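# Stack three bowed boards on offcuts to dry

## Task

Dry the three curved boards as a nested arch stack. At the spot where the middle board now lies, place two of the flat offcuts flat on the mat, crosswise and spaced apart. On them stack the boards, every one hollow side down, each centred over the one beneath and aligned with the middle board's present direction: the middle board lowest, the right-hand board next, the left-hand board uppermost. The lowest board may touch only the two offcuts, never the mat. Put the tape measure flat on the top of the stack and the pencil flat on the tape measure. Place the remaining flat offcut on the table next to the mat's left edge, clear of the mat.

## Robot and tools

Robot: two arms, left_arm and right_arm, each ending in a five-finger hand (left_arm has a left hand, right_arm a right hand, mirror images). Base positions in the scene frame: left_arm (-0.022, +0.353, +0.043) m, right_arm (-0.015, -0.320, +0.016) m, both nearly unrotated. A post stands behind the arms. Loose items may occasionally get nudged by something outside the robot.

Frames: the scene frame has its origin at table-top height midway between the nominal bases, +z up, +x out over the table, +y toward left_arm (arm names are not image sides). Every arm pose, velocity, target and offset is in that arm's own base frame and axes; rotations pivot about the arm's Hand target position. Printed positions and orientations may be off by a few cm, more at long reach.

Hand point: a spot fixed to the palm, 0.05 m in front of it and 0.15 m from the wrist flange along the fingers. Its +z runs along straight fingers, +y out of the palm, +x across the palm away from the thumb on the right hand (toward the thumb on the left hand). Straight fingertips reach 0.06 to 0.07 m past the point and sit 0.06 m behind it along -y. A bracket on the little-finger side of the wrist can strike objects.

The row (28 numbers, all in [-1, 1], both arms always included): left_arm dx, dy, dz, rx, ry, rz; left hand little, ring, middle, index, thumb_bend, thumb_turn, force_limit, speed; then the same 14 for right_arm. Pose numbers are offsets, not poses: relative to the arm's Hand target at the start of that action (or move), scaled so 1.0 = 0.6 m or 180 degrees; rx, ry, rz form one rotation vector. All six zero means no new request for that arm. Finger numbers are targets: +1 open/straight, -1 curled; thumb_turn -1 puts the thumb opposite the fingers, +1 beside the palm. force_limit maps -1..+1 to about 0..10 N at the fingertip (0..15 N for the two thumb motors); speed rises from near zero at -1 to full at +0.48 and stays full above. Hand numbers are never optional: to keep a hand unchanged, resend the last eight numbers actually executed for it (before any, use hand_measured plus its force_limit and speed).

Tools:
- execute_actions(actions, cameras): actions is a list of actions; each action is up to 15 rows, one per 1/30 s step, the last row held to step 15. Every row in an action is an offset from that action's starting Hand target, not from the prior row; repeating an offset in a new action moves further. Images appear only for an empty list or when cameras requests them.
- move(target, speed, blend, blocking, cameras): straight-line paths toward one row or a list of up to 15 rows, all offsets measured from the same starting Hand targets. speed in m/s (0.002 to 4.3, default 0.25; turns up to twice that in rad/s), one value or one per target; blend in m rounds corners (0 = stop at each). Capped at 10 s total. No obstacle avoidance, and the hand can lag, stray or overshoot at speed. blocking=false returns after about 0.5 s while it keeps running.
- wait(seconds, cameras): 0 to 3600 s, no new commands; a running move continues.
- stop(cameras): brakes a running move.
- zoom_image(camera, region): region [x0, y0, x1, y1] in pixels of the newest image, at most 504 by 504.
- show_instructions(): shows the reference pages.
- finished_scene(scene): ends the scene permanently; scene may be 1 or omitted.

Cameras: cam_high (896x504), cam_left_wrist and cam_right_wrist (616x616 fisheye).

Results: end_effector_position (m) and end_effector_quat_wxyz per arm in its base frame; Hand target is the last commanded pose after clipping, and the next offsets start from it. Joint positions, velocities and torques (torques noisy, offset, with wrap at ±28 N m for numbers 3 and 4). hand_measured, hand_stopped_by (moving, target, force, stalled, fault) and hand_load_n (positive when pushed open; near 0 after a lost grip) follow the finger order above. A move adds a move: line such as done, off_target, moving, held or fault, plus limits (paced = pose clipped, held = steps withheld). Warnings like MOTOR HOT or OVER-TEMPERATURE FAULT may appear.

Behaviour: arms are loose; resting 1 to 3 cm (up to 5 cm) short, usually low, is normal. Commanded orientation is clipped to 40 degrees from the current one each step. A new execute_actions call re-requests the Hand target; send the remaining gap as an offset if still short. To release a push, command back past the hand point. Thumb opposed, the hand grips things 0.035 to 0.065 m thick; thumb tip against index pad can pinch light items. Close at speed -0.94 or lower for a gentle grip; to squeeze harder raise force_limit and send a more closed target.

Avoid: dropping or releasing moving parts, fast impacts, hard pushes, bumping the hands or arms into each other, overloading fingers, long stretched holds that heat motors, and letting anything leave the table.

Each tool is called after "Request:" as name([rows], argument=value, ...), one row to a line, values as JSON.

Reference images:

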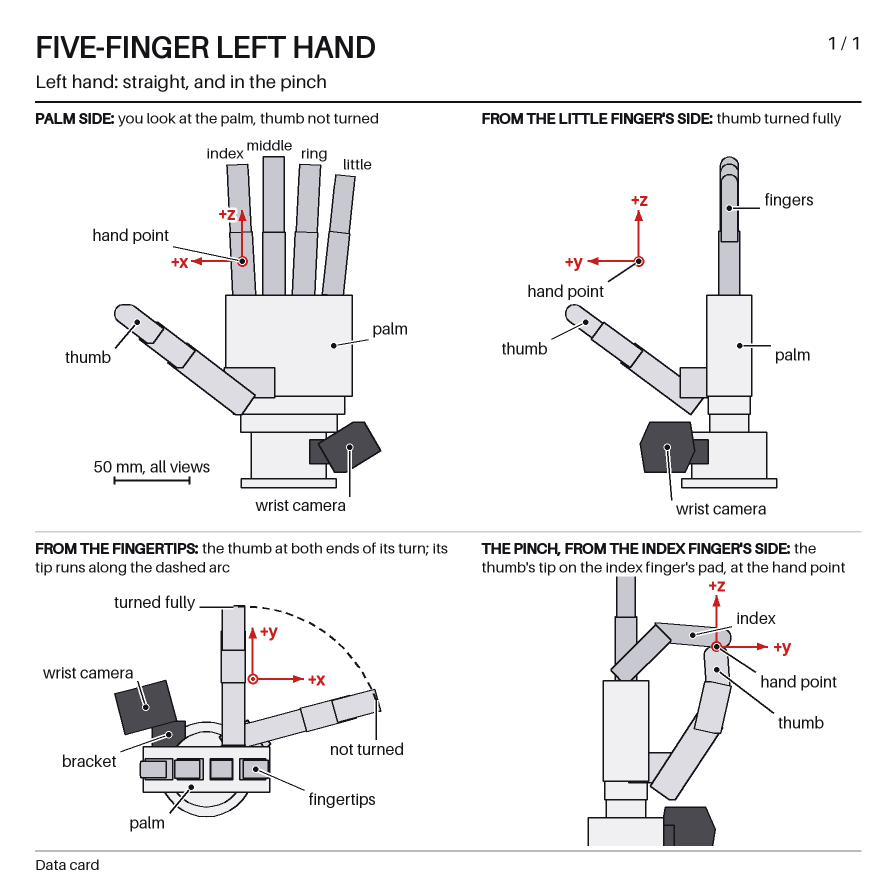

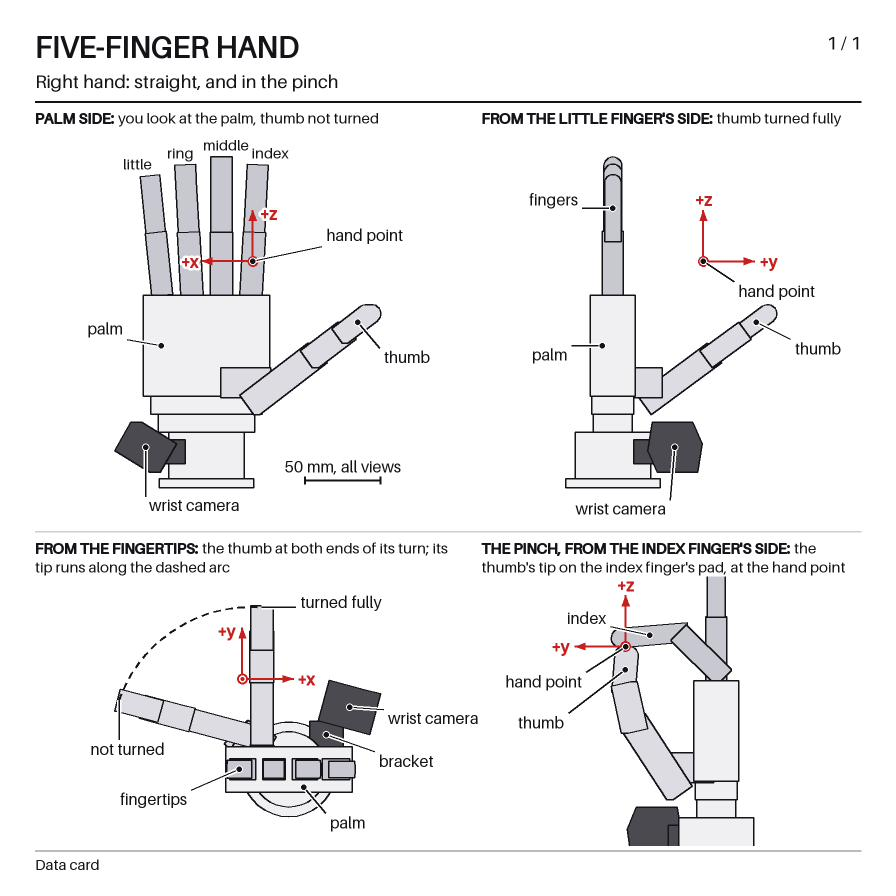

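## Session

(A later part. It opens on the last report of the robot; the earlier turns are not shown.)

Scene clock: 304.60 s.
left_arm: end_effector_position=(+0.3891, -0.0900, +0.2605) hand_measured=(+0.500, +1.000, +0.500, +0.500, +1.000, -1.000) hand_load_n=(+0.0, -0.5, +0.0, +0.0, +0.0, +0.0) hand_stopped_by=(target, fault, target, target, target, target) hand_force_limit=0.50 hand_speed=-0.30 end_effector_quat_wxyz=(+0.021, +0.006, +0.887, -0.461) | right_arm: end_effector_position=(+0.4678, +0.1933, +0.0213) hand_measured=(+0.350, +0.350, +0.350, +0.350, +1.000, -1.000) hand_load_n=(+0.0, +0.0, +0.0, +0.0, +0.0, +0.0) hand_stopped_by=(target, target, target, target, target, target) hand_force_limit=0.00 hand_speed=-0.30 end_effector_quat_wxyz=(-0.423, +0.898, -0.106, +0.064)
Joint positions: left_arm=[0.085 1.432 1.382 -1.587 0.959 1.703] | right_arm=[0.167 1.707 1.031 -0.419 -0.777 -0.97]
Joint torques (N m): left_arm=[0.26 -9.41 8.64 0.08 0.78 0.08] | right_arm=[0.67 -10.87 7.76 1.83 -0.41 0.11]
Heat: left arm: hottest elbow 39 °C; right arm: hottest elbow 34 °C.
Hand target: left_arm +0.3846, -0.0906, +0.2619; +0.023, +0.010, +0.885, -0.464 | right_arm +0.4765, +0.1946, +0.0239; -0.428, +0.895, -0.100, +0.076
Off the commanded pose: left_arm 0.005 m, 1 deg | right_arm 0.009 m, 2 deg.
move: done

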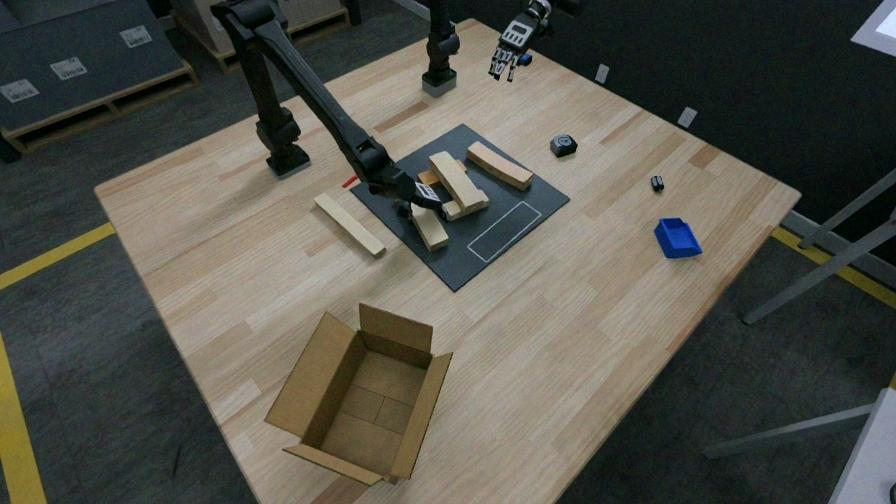

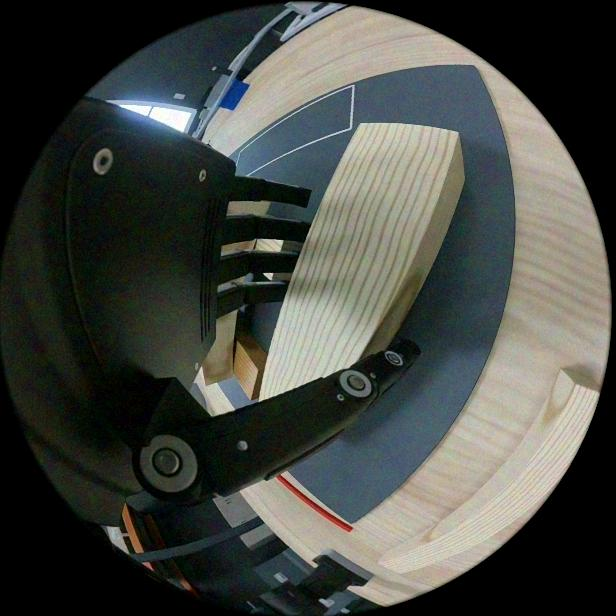

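Request:
move([
  [0,0,0,0,0,0, 0.5,0.5,0.5,0.5,1,-1,0.5,-0.3, 0,0,0,0.0,0.0,0, 0.2,0.2,-0.4,-0.4,1,-1,0.5,-0.7],
], speed=0.05, cameras=["cam_right_wrist"])

Request:
zoom_image(camera="cam_right_wrist", region=[200, 100, 500, 400])

Scene clock: 306.47 s.
left_arm: end_effector_position=(+0.3891, -0.0900, +0.2605) hand_measured=(+0.500, +1.000, +0.500, +0.500, +1.000, -1.000) hand_load_n=(+0.0, +0.0, +0.0, +0.0, +0.0, +0.0) hand_stopped_by=(target, fault, target, target, target, target) hand_force_limit=0.50 hand_speed=-0.30 end_effector_quat_wxyz=(+0.021, +0.006, +0.887, -0.461) | right_arm: end_effector_position=(+0.4689, +0.1957, +0.0227) hand_measured=(+0.200, +0.200, +0.024, -0.002, +1.000, -1.000) hand_load_n=(+0.0, +0.0, +11.0, +10.0, +1.5, +0.0) hand_stopped_by=(target, target, force, force, target, target) hand_force_limit=0.50 hand_speed=-0.70 end_effector_quat_wxyz=(-0.428, +0.896, -0.102, +0.066)
Joint positions: left_arm=[0.085 1.432 1.382 -1.587 0.959 1.703] | right_arm=[0.169 1.707 1.031 -0.41 -0.786 -0.97]
Joint torques (N m): left_arm=[0.67 -9.41 8.76 0.21 0.77 0.08] | right_arm=[0.5 -10.81 7.8 1.43 -0.19 0.1]
Heat: left arm: hottest elbow 39 °C; right arm: hottest elbow 33 °C.
Hand target: left_arm +0.3846, -0.0906, +0.2619; +0.023, +0.010, +0.885, -0.464 | right_arm +0.4765, +0.1946, +0.0239; -0.428, +0.895, -0.100, +0.076
Off the commanded pose: left_arm 0.005 m, 1 deg | right_arm 0.008 m, 1 deg.
move: done

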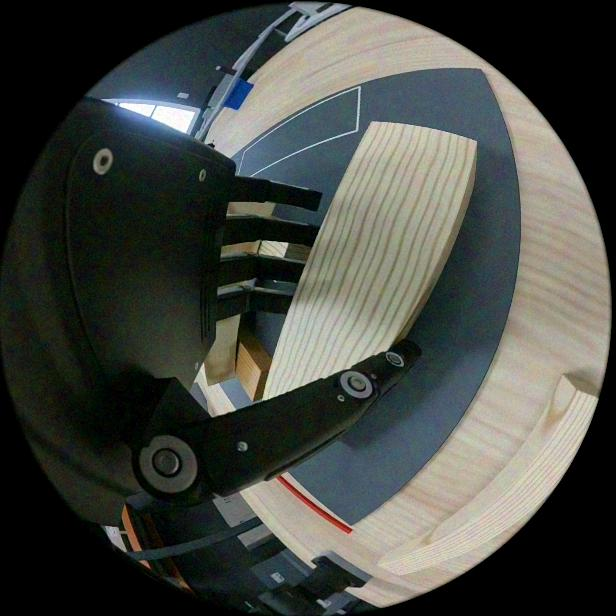

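Scaled by 1.680 from the camera's image (finer frame: 880x880).

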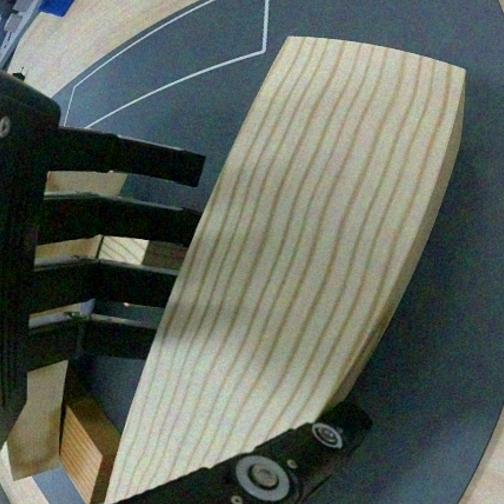

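Request:
move([
  [0,0,0,0,0,0, 0.5,0.5,0.5,0.5,1,-1,0.5,-0.3, 0.012,0.0,0.25,0.0,0.0,0, 0.2,0.2,-0.4,-0.4,1,-1,0.5,-0.7],
], speed=0.08, cameras=["cam_high","cam_right_wrist"])

Request:
zoom_image(camera="cam_high", region=[370, 120, 490, 240])

Scene clock: 311.07 s.
left_arm: end_effector_position=(+0.3891, -0.0900, +0.2605) hand_measured=(+0.500, +1.000, +0.500, +0.500, +1.000, -1.000) hand_load_n=(+0.0, -0.5, +0.0, +0.0, +0.0, +0.5) hand_stopped_by=(target, fault, target, target, target, target) hand_force_limit=0.50 hand_speed=-0.30 end_effector_quat_wxyz=(+0.021, +0.006, +0.887, -0.461) | right_arm: end_effector_position=(+0.4562, +0.1912, +0.1207) hand_measured=(+0.200, +0.200, +0.024, -0.002, +1.000, -1.000) hand_load_n=(+0.0, +0.0, +11.0, +6.5, +1.5, +0.0) hand_stopped_by=(target, target, force, force, target, target) hand_force_limit=0.50 hand_speed=-0.70 end_effector_quat_wxyz=(-0.409, +0.904, -0.122, +0.026)
Joint positions: left_arm=[0.085 1.432 1.382 -1.587 0.959 1.703] | right_arm=[0.169 1.587 1.194 -0.795 -0.774 -0.977]
Joint torques (N m): left_arm=[0.67 -9.52 8.75 0.21 0.8 0.1] | right_arm=[0.38 -14.04 14.54 0.68 -0.58 0.09]
Heat: left arm: hottest elbow 39 °C; right arm: hottest elbow 34 °C.
Hand target: left_arm +0.3846, -0.0906, +0.2619; +0.023, +0.010, +0.885, -0.464 | right_arm +0.4837, +0.1946, +0.1739; -0.428, +0.895, -0.100, +0.076
Off the commanded pose: left_arm 0.005 m, 1 deg | right_arm 0.060 m, 7 deg.
move: off_target (right_arm)

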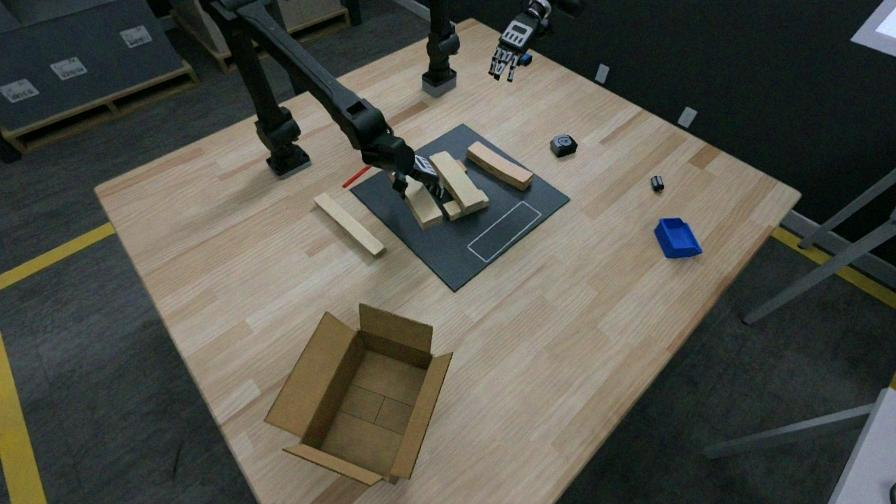

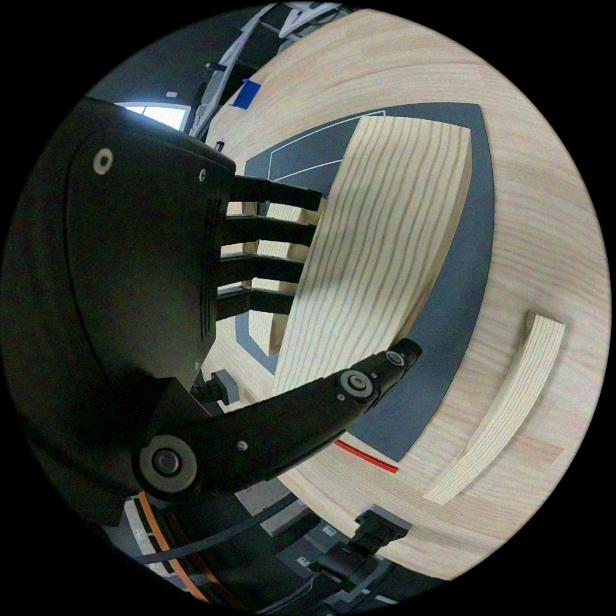

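Scaled by 4.200 from the camera's image (finer frame: 1280x720).

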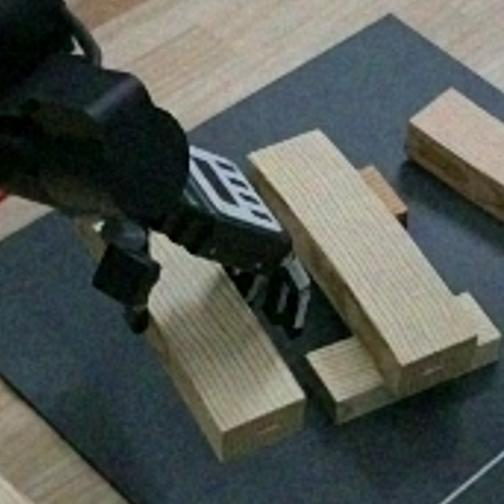

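Request:
move([
  [0,0,0,0,0,0, 0.5,0.5,0.5,0.5,1,-1,0.5,-0.3, 0.0,0.0,0.05,0.009,-0.028,0.0045, 0.2,0.2,-0.4,-0.4,1,-1,0.5,-0.7],
  [0,0,0,0,0,0, 0.5,0.5,0.5,0.5,1,-1,0.5,-0.3, -0.0067,0.2867,0.05,0.009,-0.028,0.0045, 0.2,0.2,-0.4,-0.4,1,-1,0.5,-0.7],
], speed=0.1, blend=0.02, cameras=["cam_high","cam_right_wrist"])

Request:
zoom_image(camera="cam_high", region=[390, 120, 510, 240])

Scene clock: 315.60 s.
left_arm: end_effector_position=(+0.3891, -0.0900, +0.2605) hand_measured=(+0.500, +1.000, +0.500, +0.500, +1.000, -1.000) hand_load_n=(+0.0, +0.0, +0.0, +0.0, +0.0, +0.0) hand_stopped_by=(target, fault, target, target, target, target) hand_force_limit=0.50 hand_speed=-0.30 end_effector_quat_wxyz=(+0.021, +0.006, +0.887, -0.461) | right_arm: end_effector_position=(+0.4506, +0.3443, +0.1522) hand_measured=(+0.200, +0.200, +0.024, -0.002, +1.000, -1.000) hand_load_n=(+0.0, +0.0, +11.0, +6.5, +1.5, +0.0) hand_stopped_by=(target, target, force, force, target, target) hand_force_limit=0.50 hand_speed=-0.70 end_effector_quat_wxyz=(-0.410, +0.905, -0.091, +0.068)
Joint positions: left_arm=[0.085 1.432 1.382 -1.587 0.959 1.703] | right_arm=[0.483 1.595 1.268 -0.577 -0.587 -0.678]
Joint torques (N m): left_arm=[0.09 -9.58 8.69 0.05 0.81 0.09] | right_arm=[1.32 -12.51 15.88 2.55 -0.32 0.28]
Heat: left arm: hottest elbow 38 °C; right arm: hottest elbow 34 °C.
Hand target: left_arm +0.3846, -0.0906, +0.2619; +0.023, +0.010, +0.885, -0.464 | right_arm +0.4797, +0.3666, +0.2039; -0.445, +0.886, -0.075, +0.111
Off the commanded pose: left_arm 0.005 m, 1 deg | right_arm 0.063 m, 7 deg.
move: off_target (right_arm)

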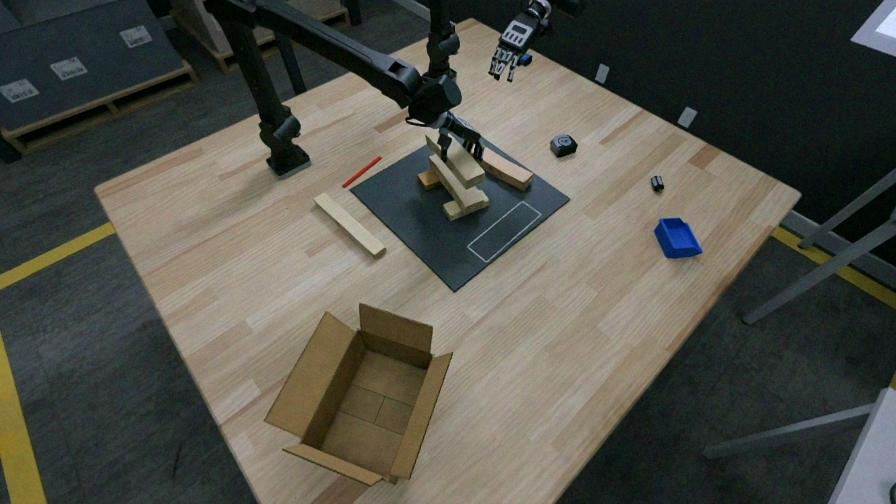

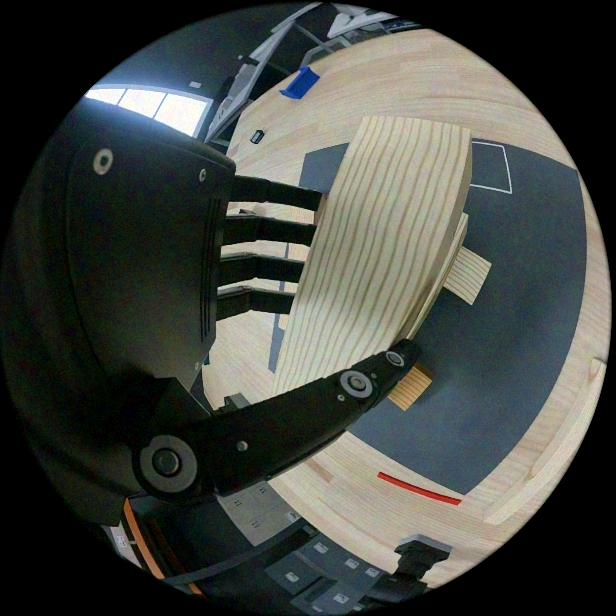

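Scaled by 4.200 from the camera's image (finer frame: 1280x720).

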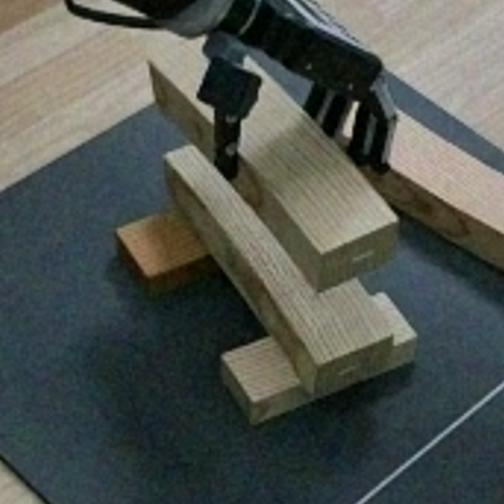

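Request:
move([
  [0,0,0,0,0,0, 0.5,0.5,0.5,0.5,1,-1,0.5,-0.3, -0.02,0.01,-0.107,0.015,0.023,0.0, 0.2,0.2,-0.4,-0.4,1,-1,0.5,-0.7],
], speed=0.08, cameras=["cam_high","cam_right_wrist"])

Request:
zoom_image(camera="cam_high", region=[400, 120, 510, 230])

Scene clock: 320.37 s.
left_arm: end_effector_position=(+0.3891, -0.0900, +0.2605) hand_measured=(+0.500, +1.000, +0.500, +0.500, +1.000, -1.000) hand_load_n=(+0.0, +0.0, +0.0, +0.0, +0.0, +0.0) hand_stopped_by=(target, fault, target, target, target, target) hand_force_limit=0.50 hand_speed=-0.30 end_effector_quat_wxyz=(+0.021, +0.006, +0.887, -0.461) | right_arm: end_effector_position=(+0.4557, +0.3591, +0.1070) hand_measured=(+0.200, +0.200, +0.024, -0.002, +1.000, -1.000) hand_load_n=(+0.0, +0.0, +11.0, +6.5, +1.5, +0.0) hand_stopped_by=(target, target, force, force, target, target) hand_force_limit=0.50 hand_speed=-0.70 end_effector_quat_wxyz=(-0.435, +0.893, -0.104, +0.055)
Joint positions: left_arm=[0.085 1.432 1.382 -1.587 0.959 1.703] | right_arm=[0.483 1.669 1.208 -0.407 -0.631 -0.617]
Joint torques (N m): left_arm=[0.38 -9.64 8.73 0.09 0.78 0.06] | right_arm=[1.2 -13.68 10.69 2.63 -0.67 0.29]
Heat: left arm: hottest elbow 38 °C; right arm: hottest elbow 35 °C.
Hand target: left_arm +0.3846, -0.0906, +0.2619; +0.023, +0.010, +0.885, -0.464 | right_arm +0.4677, +0.3726, +0.1397; -0.463, +0.878, -0.094, +0.077
Off the commanded pose: left_arm 0.005 m, 1 deg | right_arm 0.037 m, 5 deg.
move: off_target (right_arm)

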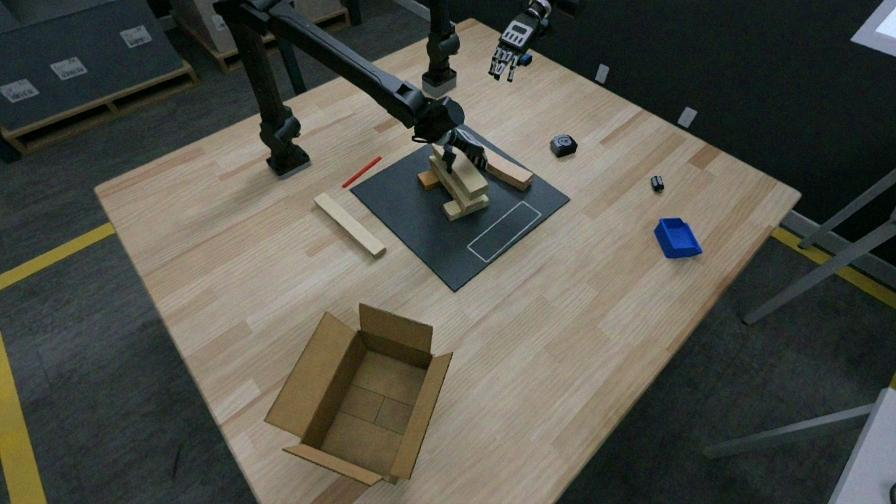

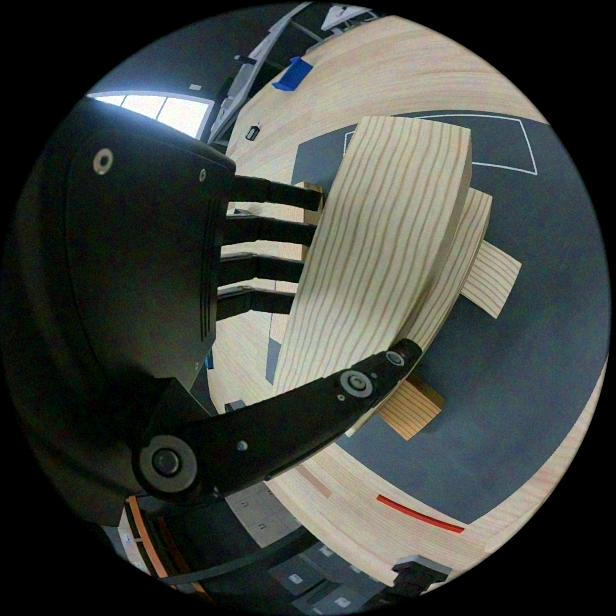

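Scaled by 4.582 from the camera's image (finer frame: 1280x720).

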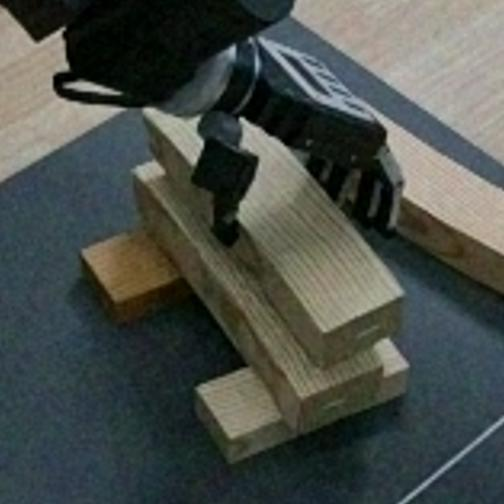

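Request:
move([
  [0,0,0,0,0,0, 0.5,0.5,0.5,0.5,1,-1,0.5,-0.3, -0.018,-0.008,-0.03,0.003,0.010,0.0, 0.2,0.2,-0.4,-0.4,1,-1,0.5,-0.7],
], speed=0.05, cameras=["cam_high","cam_right_wrist"])

Request:
zoom_image(camera="cam_high", region=[410, 130, 500, 220])

Scene clock: 323.80 s.
left_arm: end_effector_position=(+0.3891, -0.0900, +0.2605) hand_measured=(+0.500, +1.000, +0.500, +0.500, +1.000, -1.000) hand_load_n=(+0.0, +0.0, -0.5, +0.0, +0.0, +0.0) hand_stopped_by=(target, fault, target, target, target, target) hand_force_limit=0.50 hand_speed=-0.30 end_effector_quat_wxyz=(+0.021, +0.006, +0.887, -0.461) | right_arm: end_effector_position=(+0.4437, +0.3570, +0.0926) hand_measured=(+0.200, +0.200, +0.024, -0.002, +1.000, -1.000) hand_load_n=(+0.0, +0.0, +11.0, +6.5, +1.5, +0.0) hand_stopped_by=(target, target, force, force, target, target) hand_force_limit=0.50 hand_speed=-0.70 end_effector_quat_wxyz=(-0.439, +0.891, -0.108, +0.043)
Joint positions: left_arm=[0.085 1.432 1.382 -1.587 0.959 1.703] | right_arm=[0.483 1.669 1.162 -0.368 -0.65 -0.603]
Joint torques (N m): left_arm=[0.21 -9.64 8.75 0.01 0.77 0.07] | right_arm=[0.79 -13.27 10.19 2.59 -0.7 0.32]
Heat: left arm: hottest elbow 38 °C; right arm: hottest elbow 36 °C.
Hand target: left_arm +0.3846, -0.0906, +0.2619; +0.023, +0.010, +0.885, -0.464 | right_arm +0.4569, +0.3678, +0.1217; -0.465, +0.877, -0.102, +0.063
Off the commanded pose: left_arm 0.005 m, 1 deg | right_arm 0.034 m, 4 deg.
move: off_target (right_arm)

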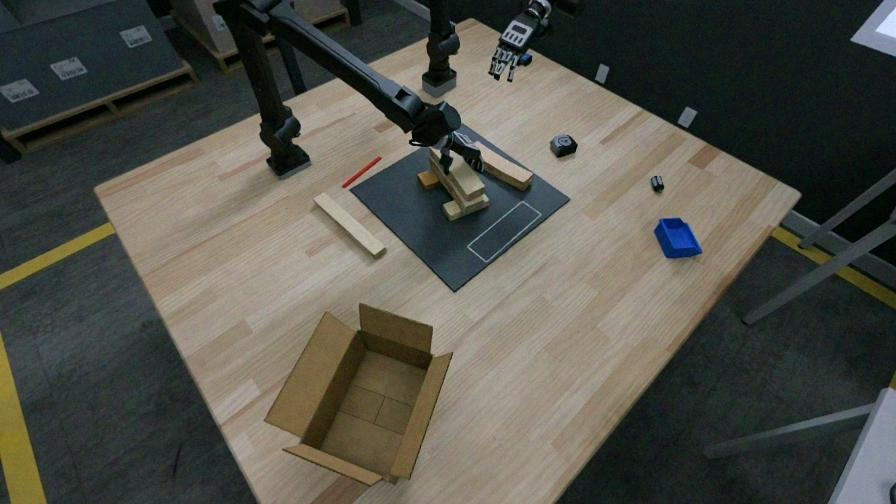

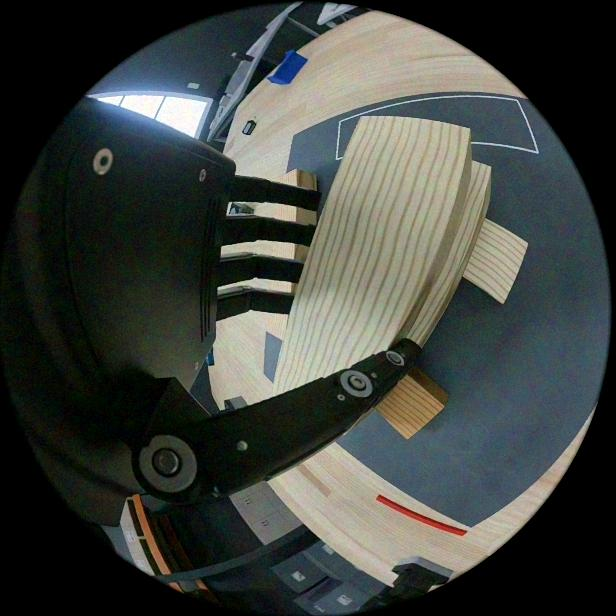

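Scaled by 5.600 from the camera's image (finer frame: 1280x720).

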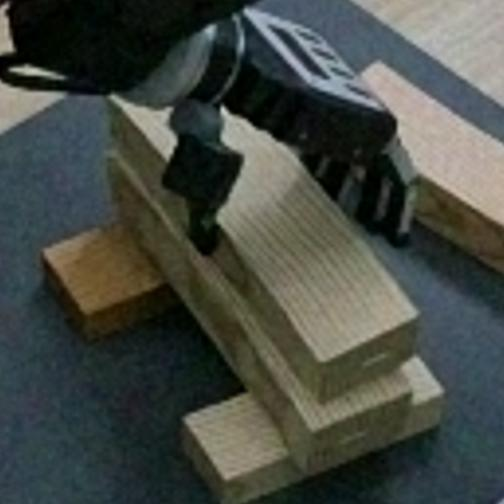

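Request:
move([
  [0,0,0,0,0,0, 0.5,0.5,0.5,0.5,1,-1,0.5,-0.3, 0.003,-0.002,-0.02,0.003,0.0125,0.0, 0.2,0.2,-0.4,-0.4,1,-1,0.5,-0.7],
], speed=0.04, cameras=["cam_high","cam_right_wrist"])

Request:
zoom_image(camera="cam_high", region=[410, 130, 500, 220])

Scene clock: 326.73 s.
left_arm: end_effector_position=(+0.3891, -0.0900, +0.2605) hand_measured=(+0.500, +1.000, +0.500, +0.500, +1.000, -1.000) hand_load_n=(+0.0, +0.0, +0.0, +0.0, +0.0, +0.0) hand_stopped_by=(target, fault, target, target, target, target) hand_force_limit=0.50 hand_speed=-0.30 end_effector_quat_wxyz=(+0.021, +0.006, +0.887, -0.461) | right_arm: end_effector_position=(+0.4430, +0.3588, +0.0928) hand_measured=(+0.200, +0.200, +0.024, -0.002, +1.000, -1.000) hand_load_n=(+0.0, +0.0, +10.0, +5.5, +1.0, +0.5) hand_stopped_by=(target, target, force, force, target, target) hand_force_limit=0.50 hand_speed=-0.70 end_effector_quat_wxyz=(-0.448, +0.887, -0.111, +0.032)
Joint positions: left_arm=[0.085 1.432 1.382 -1.587 0.959 1.703] | right_arm=[0.477 1.676 1.163 -0.361 -0.679 -0.589]
Joint torques (N m): left_arm=[0.03 -9.47 8.66 0.17 0.77 0.08] | right_arm=[-0.03 -11.46 10.65 2.43 -0.67 0.31]
Heat: left arm: hottest elbow 38 °C; right arm: hottest elbow 36 °C.
Hand target: left_arm +0.3846, -0.0906, +0.2619; +0.023, +0.010, +0.885, -0.464 | right_arm +0.4587, +0.3666, +0.1097; -0.467, +0.876, -0.111, +0.045
Off the commanded pose: left_arm 0.005 m, 1 deg | right_arm 0.024 m, 3 deg.
move: off_target (right_arm)

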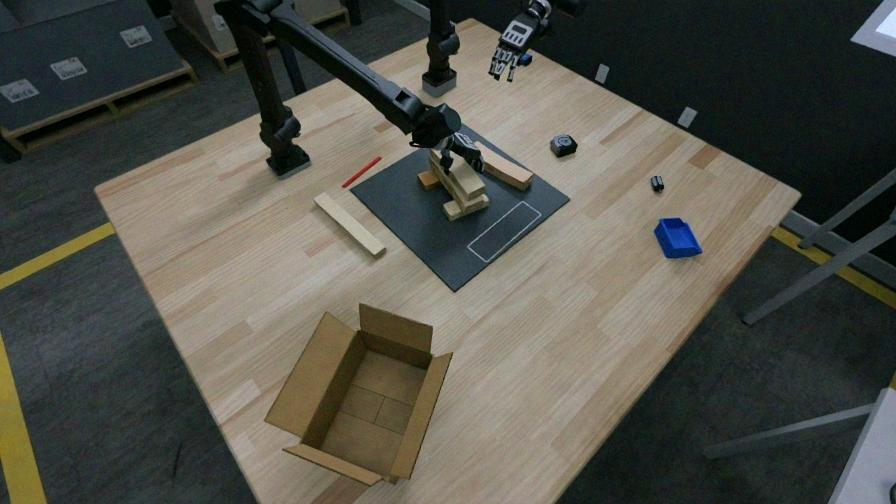

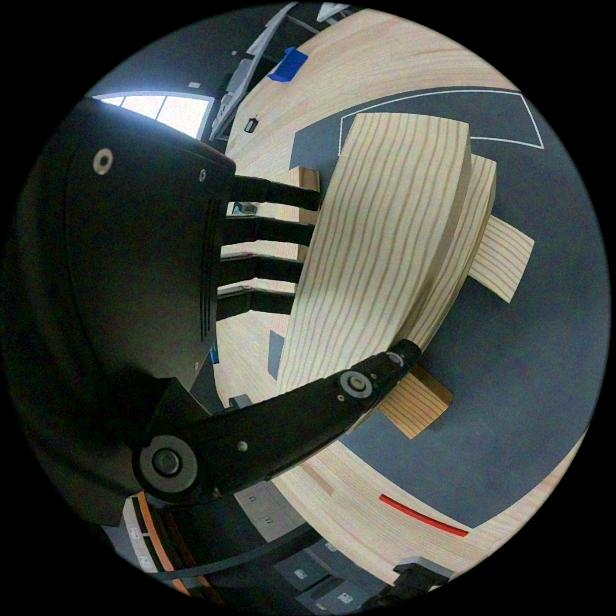

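Scaled by 5.600 from the camera's image (finer frame: 1280x720).

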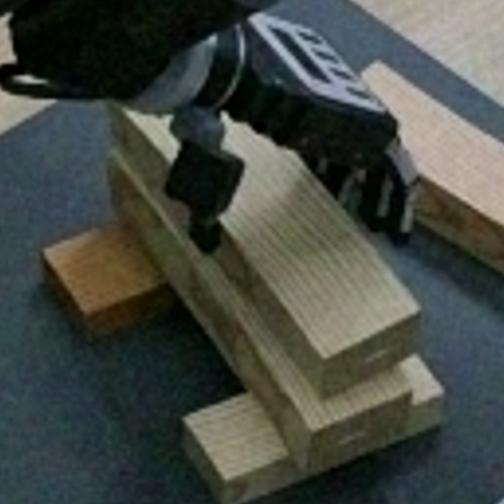

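Request:
execute_actions(actions=[])

Request:
zoom_image(camera="cam_left_wrist", region=[180, 100, 430, 350])

Request:
zoom_image(camera="cam_high", region=[420, 140, 460, 180])

Request:
zoom_image(camera="cam_high", region=[455, 175, 495, 215])

Request:
zoom_image(camera="cam_right_wrist", region=[380, 100, 560, 460])

Scene clock: 330.33 s.
left_arm: end_effector_position=(+0.3891, -0.0900, +0.2605) hand_measured=(+0.500, +1.000, +0.500, +0.500, +1.000, -1.000) hand_load_n=(+0.0, +0.0, +0.0, -0.5, +0.0, +0.0) hand_stopped_by=(target, fault, target, target, target, target) hand_force_limit=0.50 hand_speed=-0.30 end_effector_quat_wxyz=(+0.021, +0.006, +0.887, -0.461) | right_arm: end_effector_position=(+0.4430, +0.3588, +0.0928) hand_measured=(+0.200, +0.200, +0.024, -0.002, +1.000, -1.000) hand_load_n=(+0.0, +0.0, +10.0, +5.5, +1.5, +0.5) hand_stopped_by=(target, target, force, force, target, target) hand_force_limit=0.50 hand_speed=-0.70 end_effector_quat_wxyz=(-0.448, +0.887, -0.111, +0.032)
Joint positions: left_arm=[0.085 1.432 1.382 -1.587 0.959 1.703] | right_arm=[0.477 1.676 1.163 -0.361 -0.679 -0.589]
Joint velocities: within noise
Joint torques (N m): left_arm=[0.38 -9.64 8.66 0.13 0.76 0.07] | right_arm=[-0.15 -11.69 10.65 2.43 -0.66 0.3]
Heat: left arm: hottest elbow 38 °C; right arm: hottest elbow 36 °C.
Hand target: left_arm +0.3846, -0.0906, +0.2619; +0.023, +0.010, +0.885, -0.464 | right_arm +0.4587, +0.3666, +0.1097; -0.467, +0.876, -0.111, +0.045
Off the commanded pose: left_arm 0.005 m, 1 deg | right_arm 0.024 m, 3 deg.

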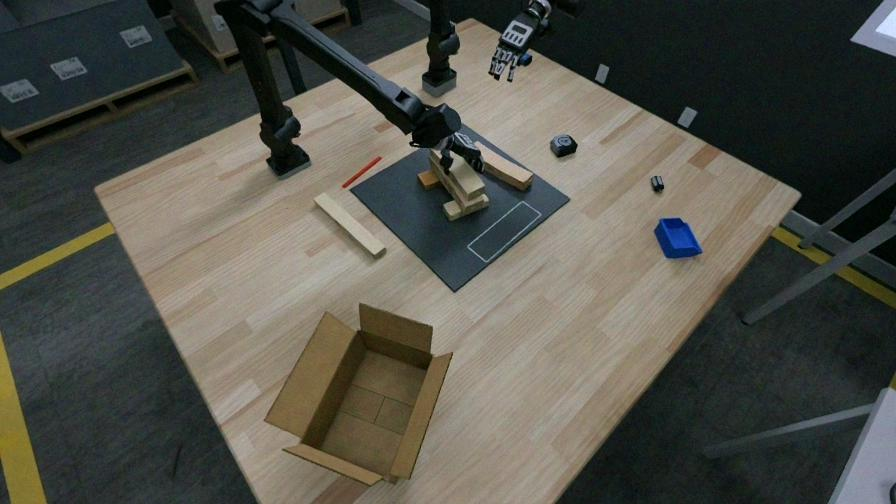

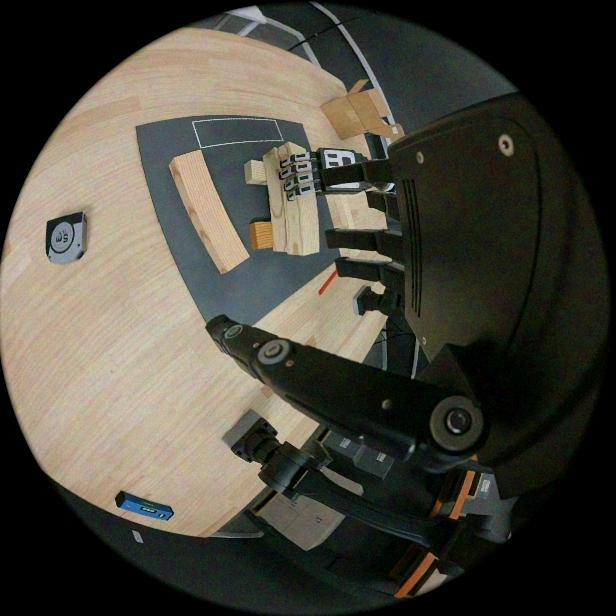

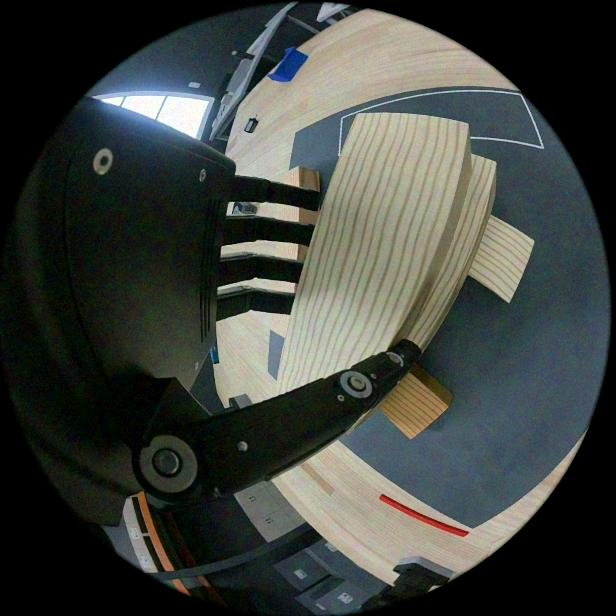

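Scaled by 2.016 from the camera's image (finer frame: 880x880).

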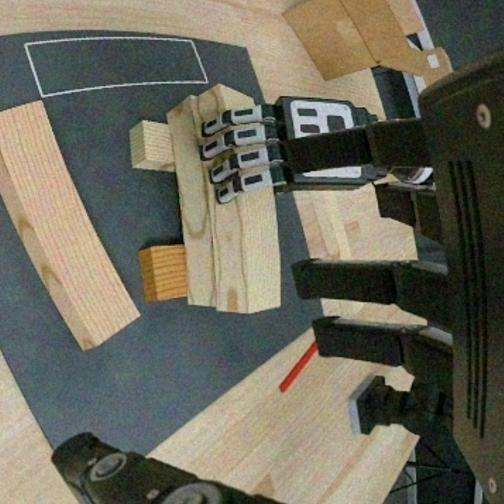

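Scaled by 12.600 from the camera's image (finer frame: 1280x720).

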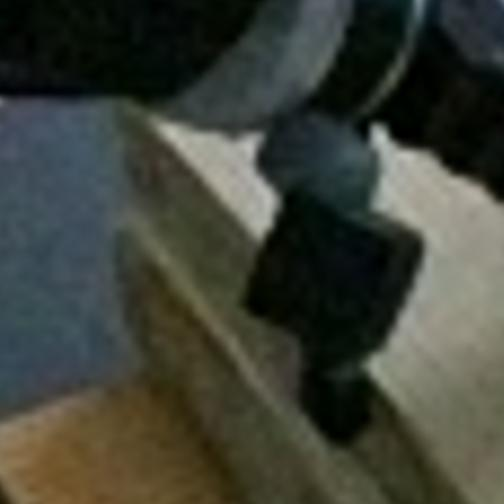

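Scaled by 12.600 from the camera's image (finer frame: 1280x720).

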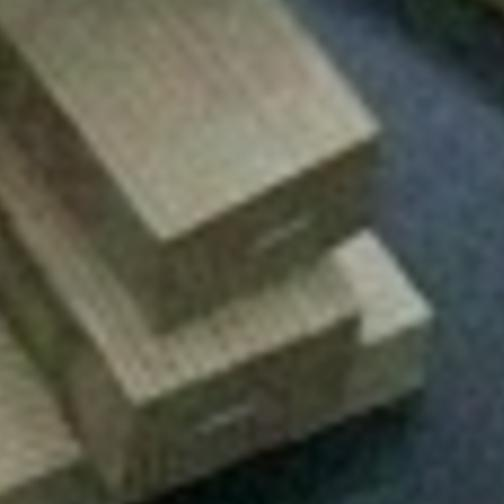

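Scaled by 1.400 from the camera's image (finer frame: 880x880).

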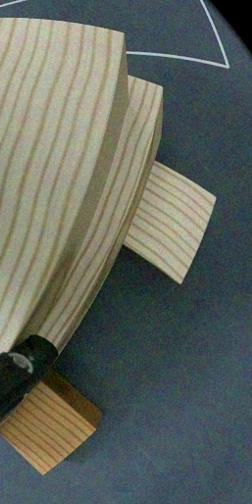

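Request:
move([
  [0,0,0,0,0,0, 0.5,0.5,0.5,0.5,1,-1,0.5,-0.3, 0.0,0.0,-0.025,0.0,0.0,0.0, 0.2,0.2,-0.4,-0.4,1,-1,0.5,-0.7],
], speed=0.04, cameras=["cam_high","cam_left_wrist","cam_right_wrist"])

Request:
zoom_image(camera="cam_high", region=[455, 175, 495, 215])

Request:
zoom_image(camera="cam_left_wrist", region=[230, 120, 360, 270])

Scene clock: 334.43 s.
left_arm: end_effector_position=(+0.3891, -0.0900, +0.2605) hand_measured=(+0.500, +1.000, +0.500, +0.500, +1.000, -1.000) hand_load_n=(+0.0, +0.0, +0.0, +0.0, +0.0, +0.0) hand_stopped_by=(target, fault, target, target, target, target) hand_force_limit=0.50 hand_speed=-0.30 end_effector_quat_wxyz=(+0.021, +0.006, +0.887, -0.461) | right_arm: end_effector_position=(+0.4482, +0.3624, +0.0928) hand_measured=(+0.200, +0.200, +0.024, -0.002, +1.000, -1.000) hand_load_n=(+0.0, +0.0, +9.5, +5.0, +1.5, +1.0) hand_stopped_by=(target, target, force, force, target, target) hand_force_limit=0.50 hand_speed=-0.70 end_effector_quat_wxyz=(-0.456, +0.882, -0.116, +0.035)
Joint positions: left_arm=[0.085 1.432 1.382 -1.587 0.959 1.703] | right_arm=[0.475 1.684 1.163 -0.327 -0.682 -0.566]
Joint torques (N m): left_arm=[0.79 -9.58 8.73 0.01 0.78 0.07] | right_arm=[-0.15 -10.87 8.99 2.66 -0.49 0.16]
Heat: left arm: hottest elbow 38 °C; right arm: hottest elbow 37 °C.
Hand target: left_arm +0.3846, -0.0906, +0.2619; +0.023, +0.010, +0.885, -0.464 | right_arm +0.4587, +0.3666, +0.0947; -0.467, +0.876, -0.111, +0.045
Off the commanded pose: left_arm 0.005 m, 1 deg | right_arm 0.012 m, 2 deg.
move: off_target (right_arm)

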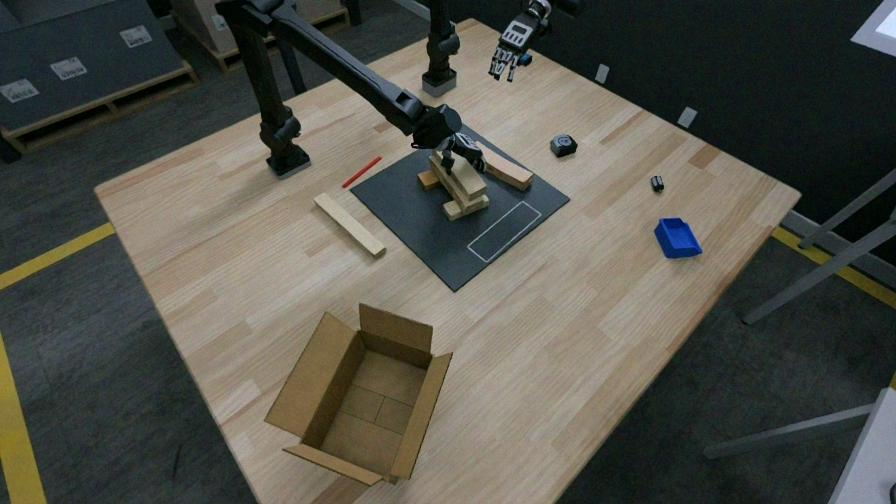

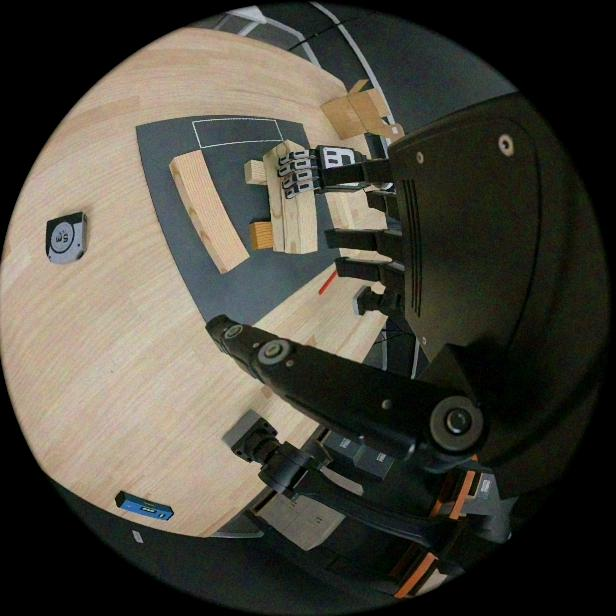

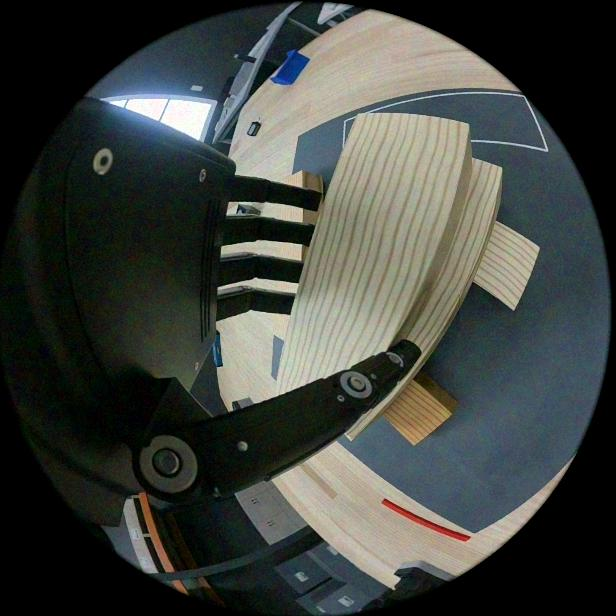

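Scaled by 12.600 from the camera's image (finer frame: 1280x720).

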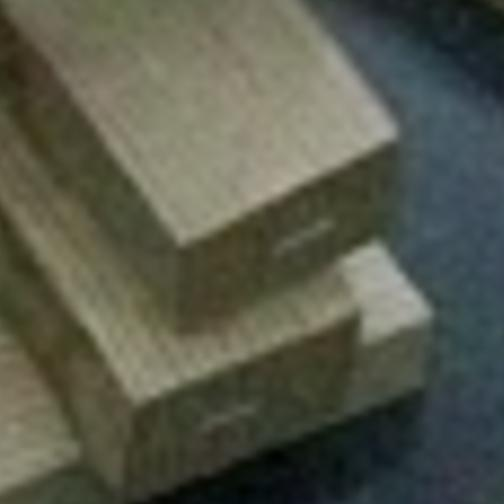

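Scaled by 3.360 from the camera's image (finer frame: 880x880).

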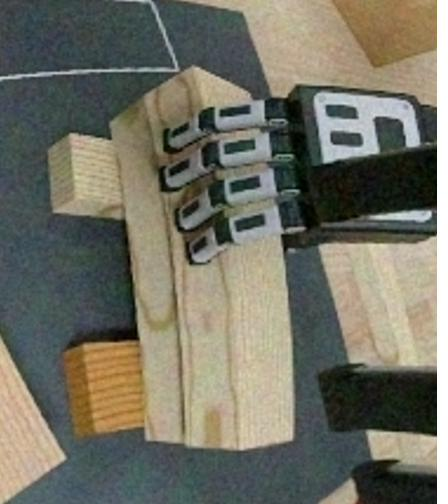

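Request:
zoom_image(camera="cam_left_wrist", region=[255, 130, 325, 200])

Request:
zoom_image(camera="cam_left_wrist", region=[255, 190, 325, 260])

Scaled by 7.200 from the camera's image (finer frame: 880x880).

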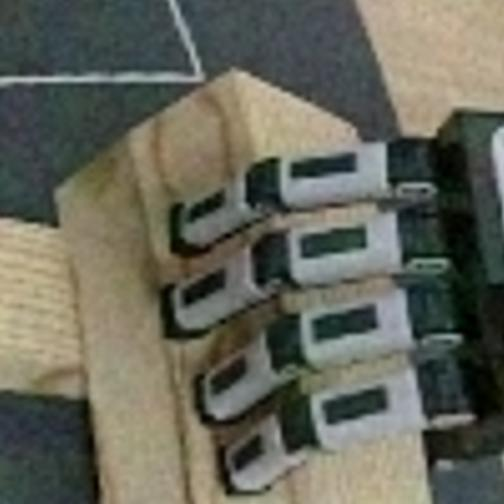

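Scaled by 7.200 from the camera's image (finer frame: 880x880).

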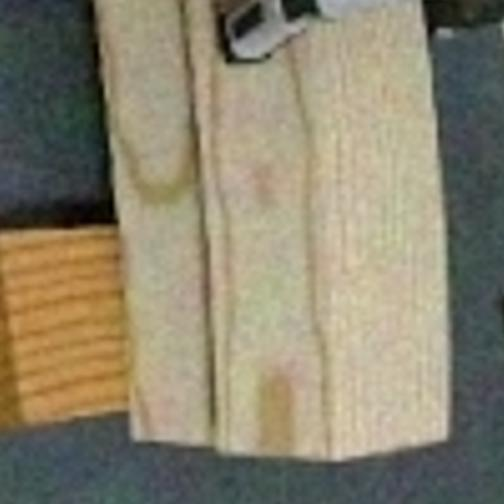

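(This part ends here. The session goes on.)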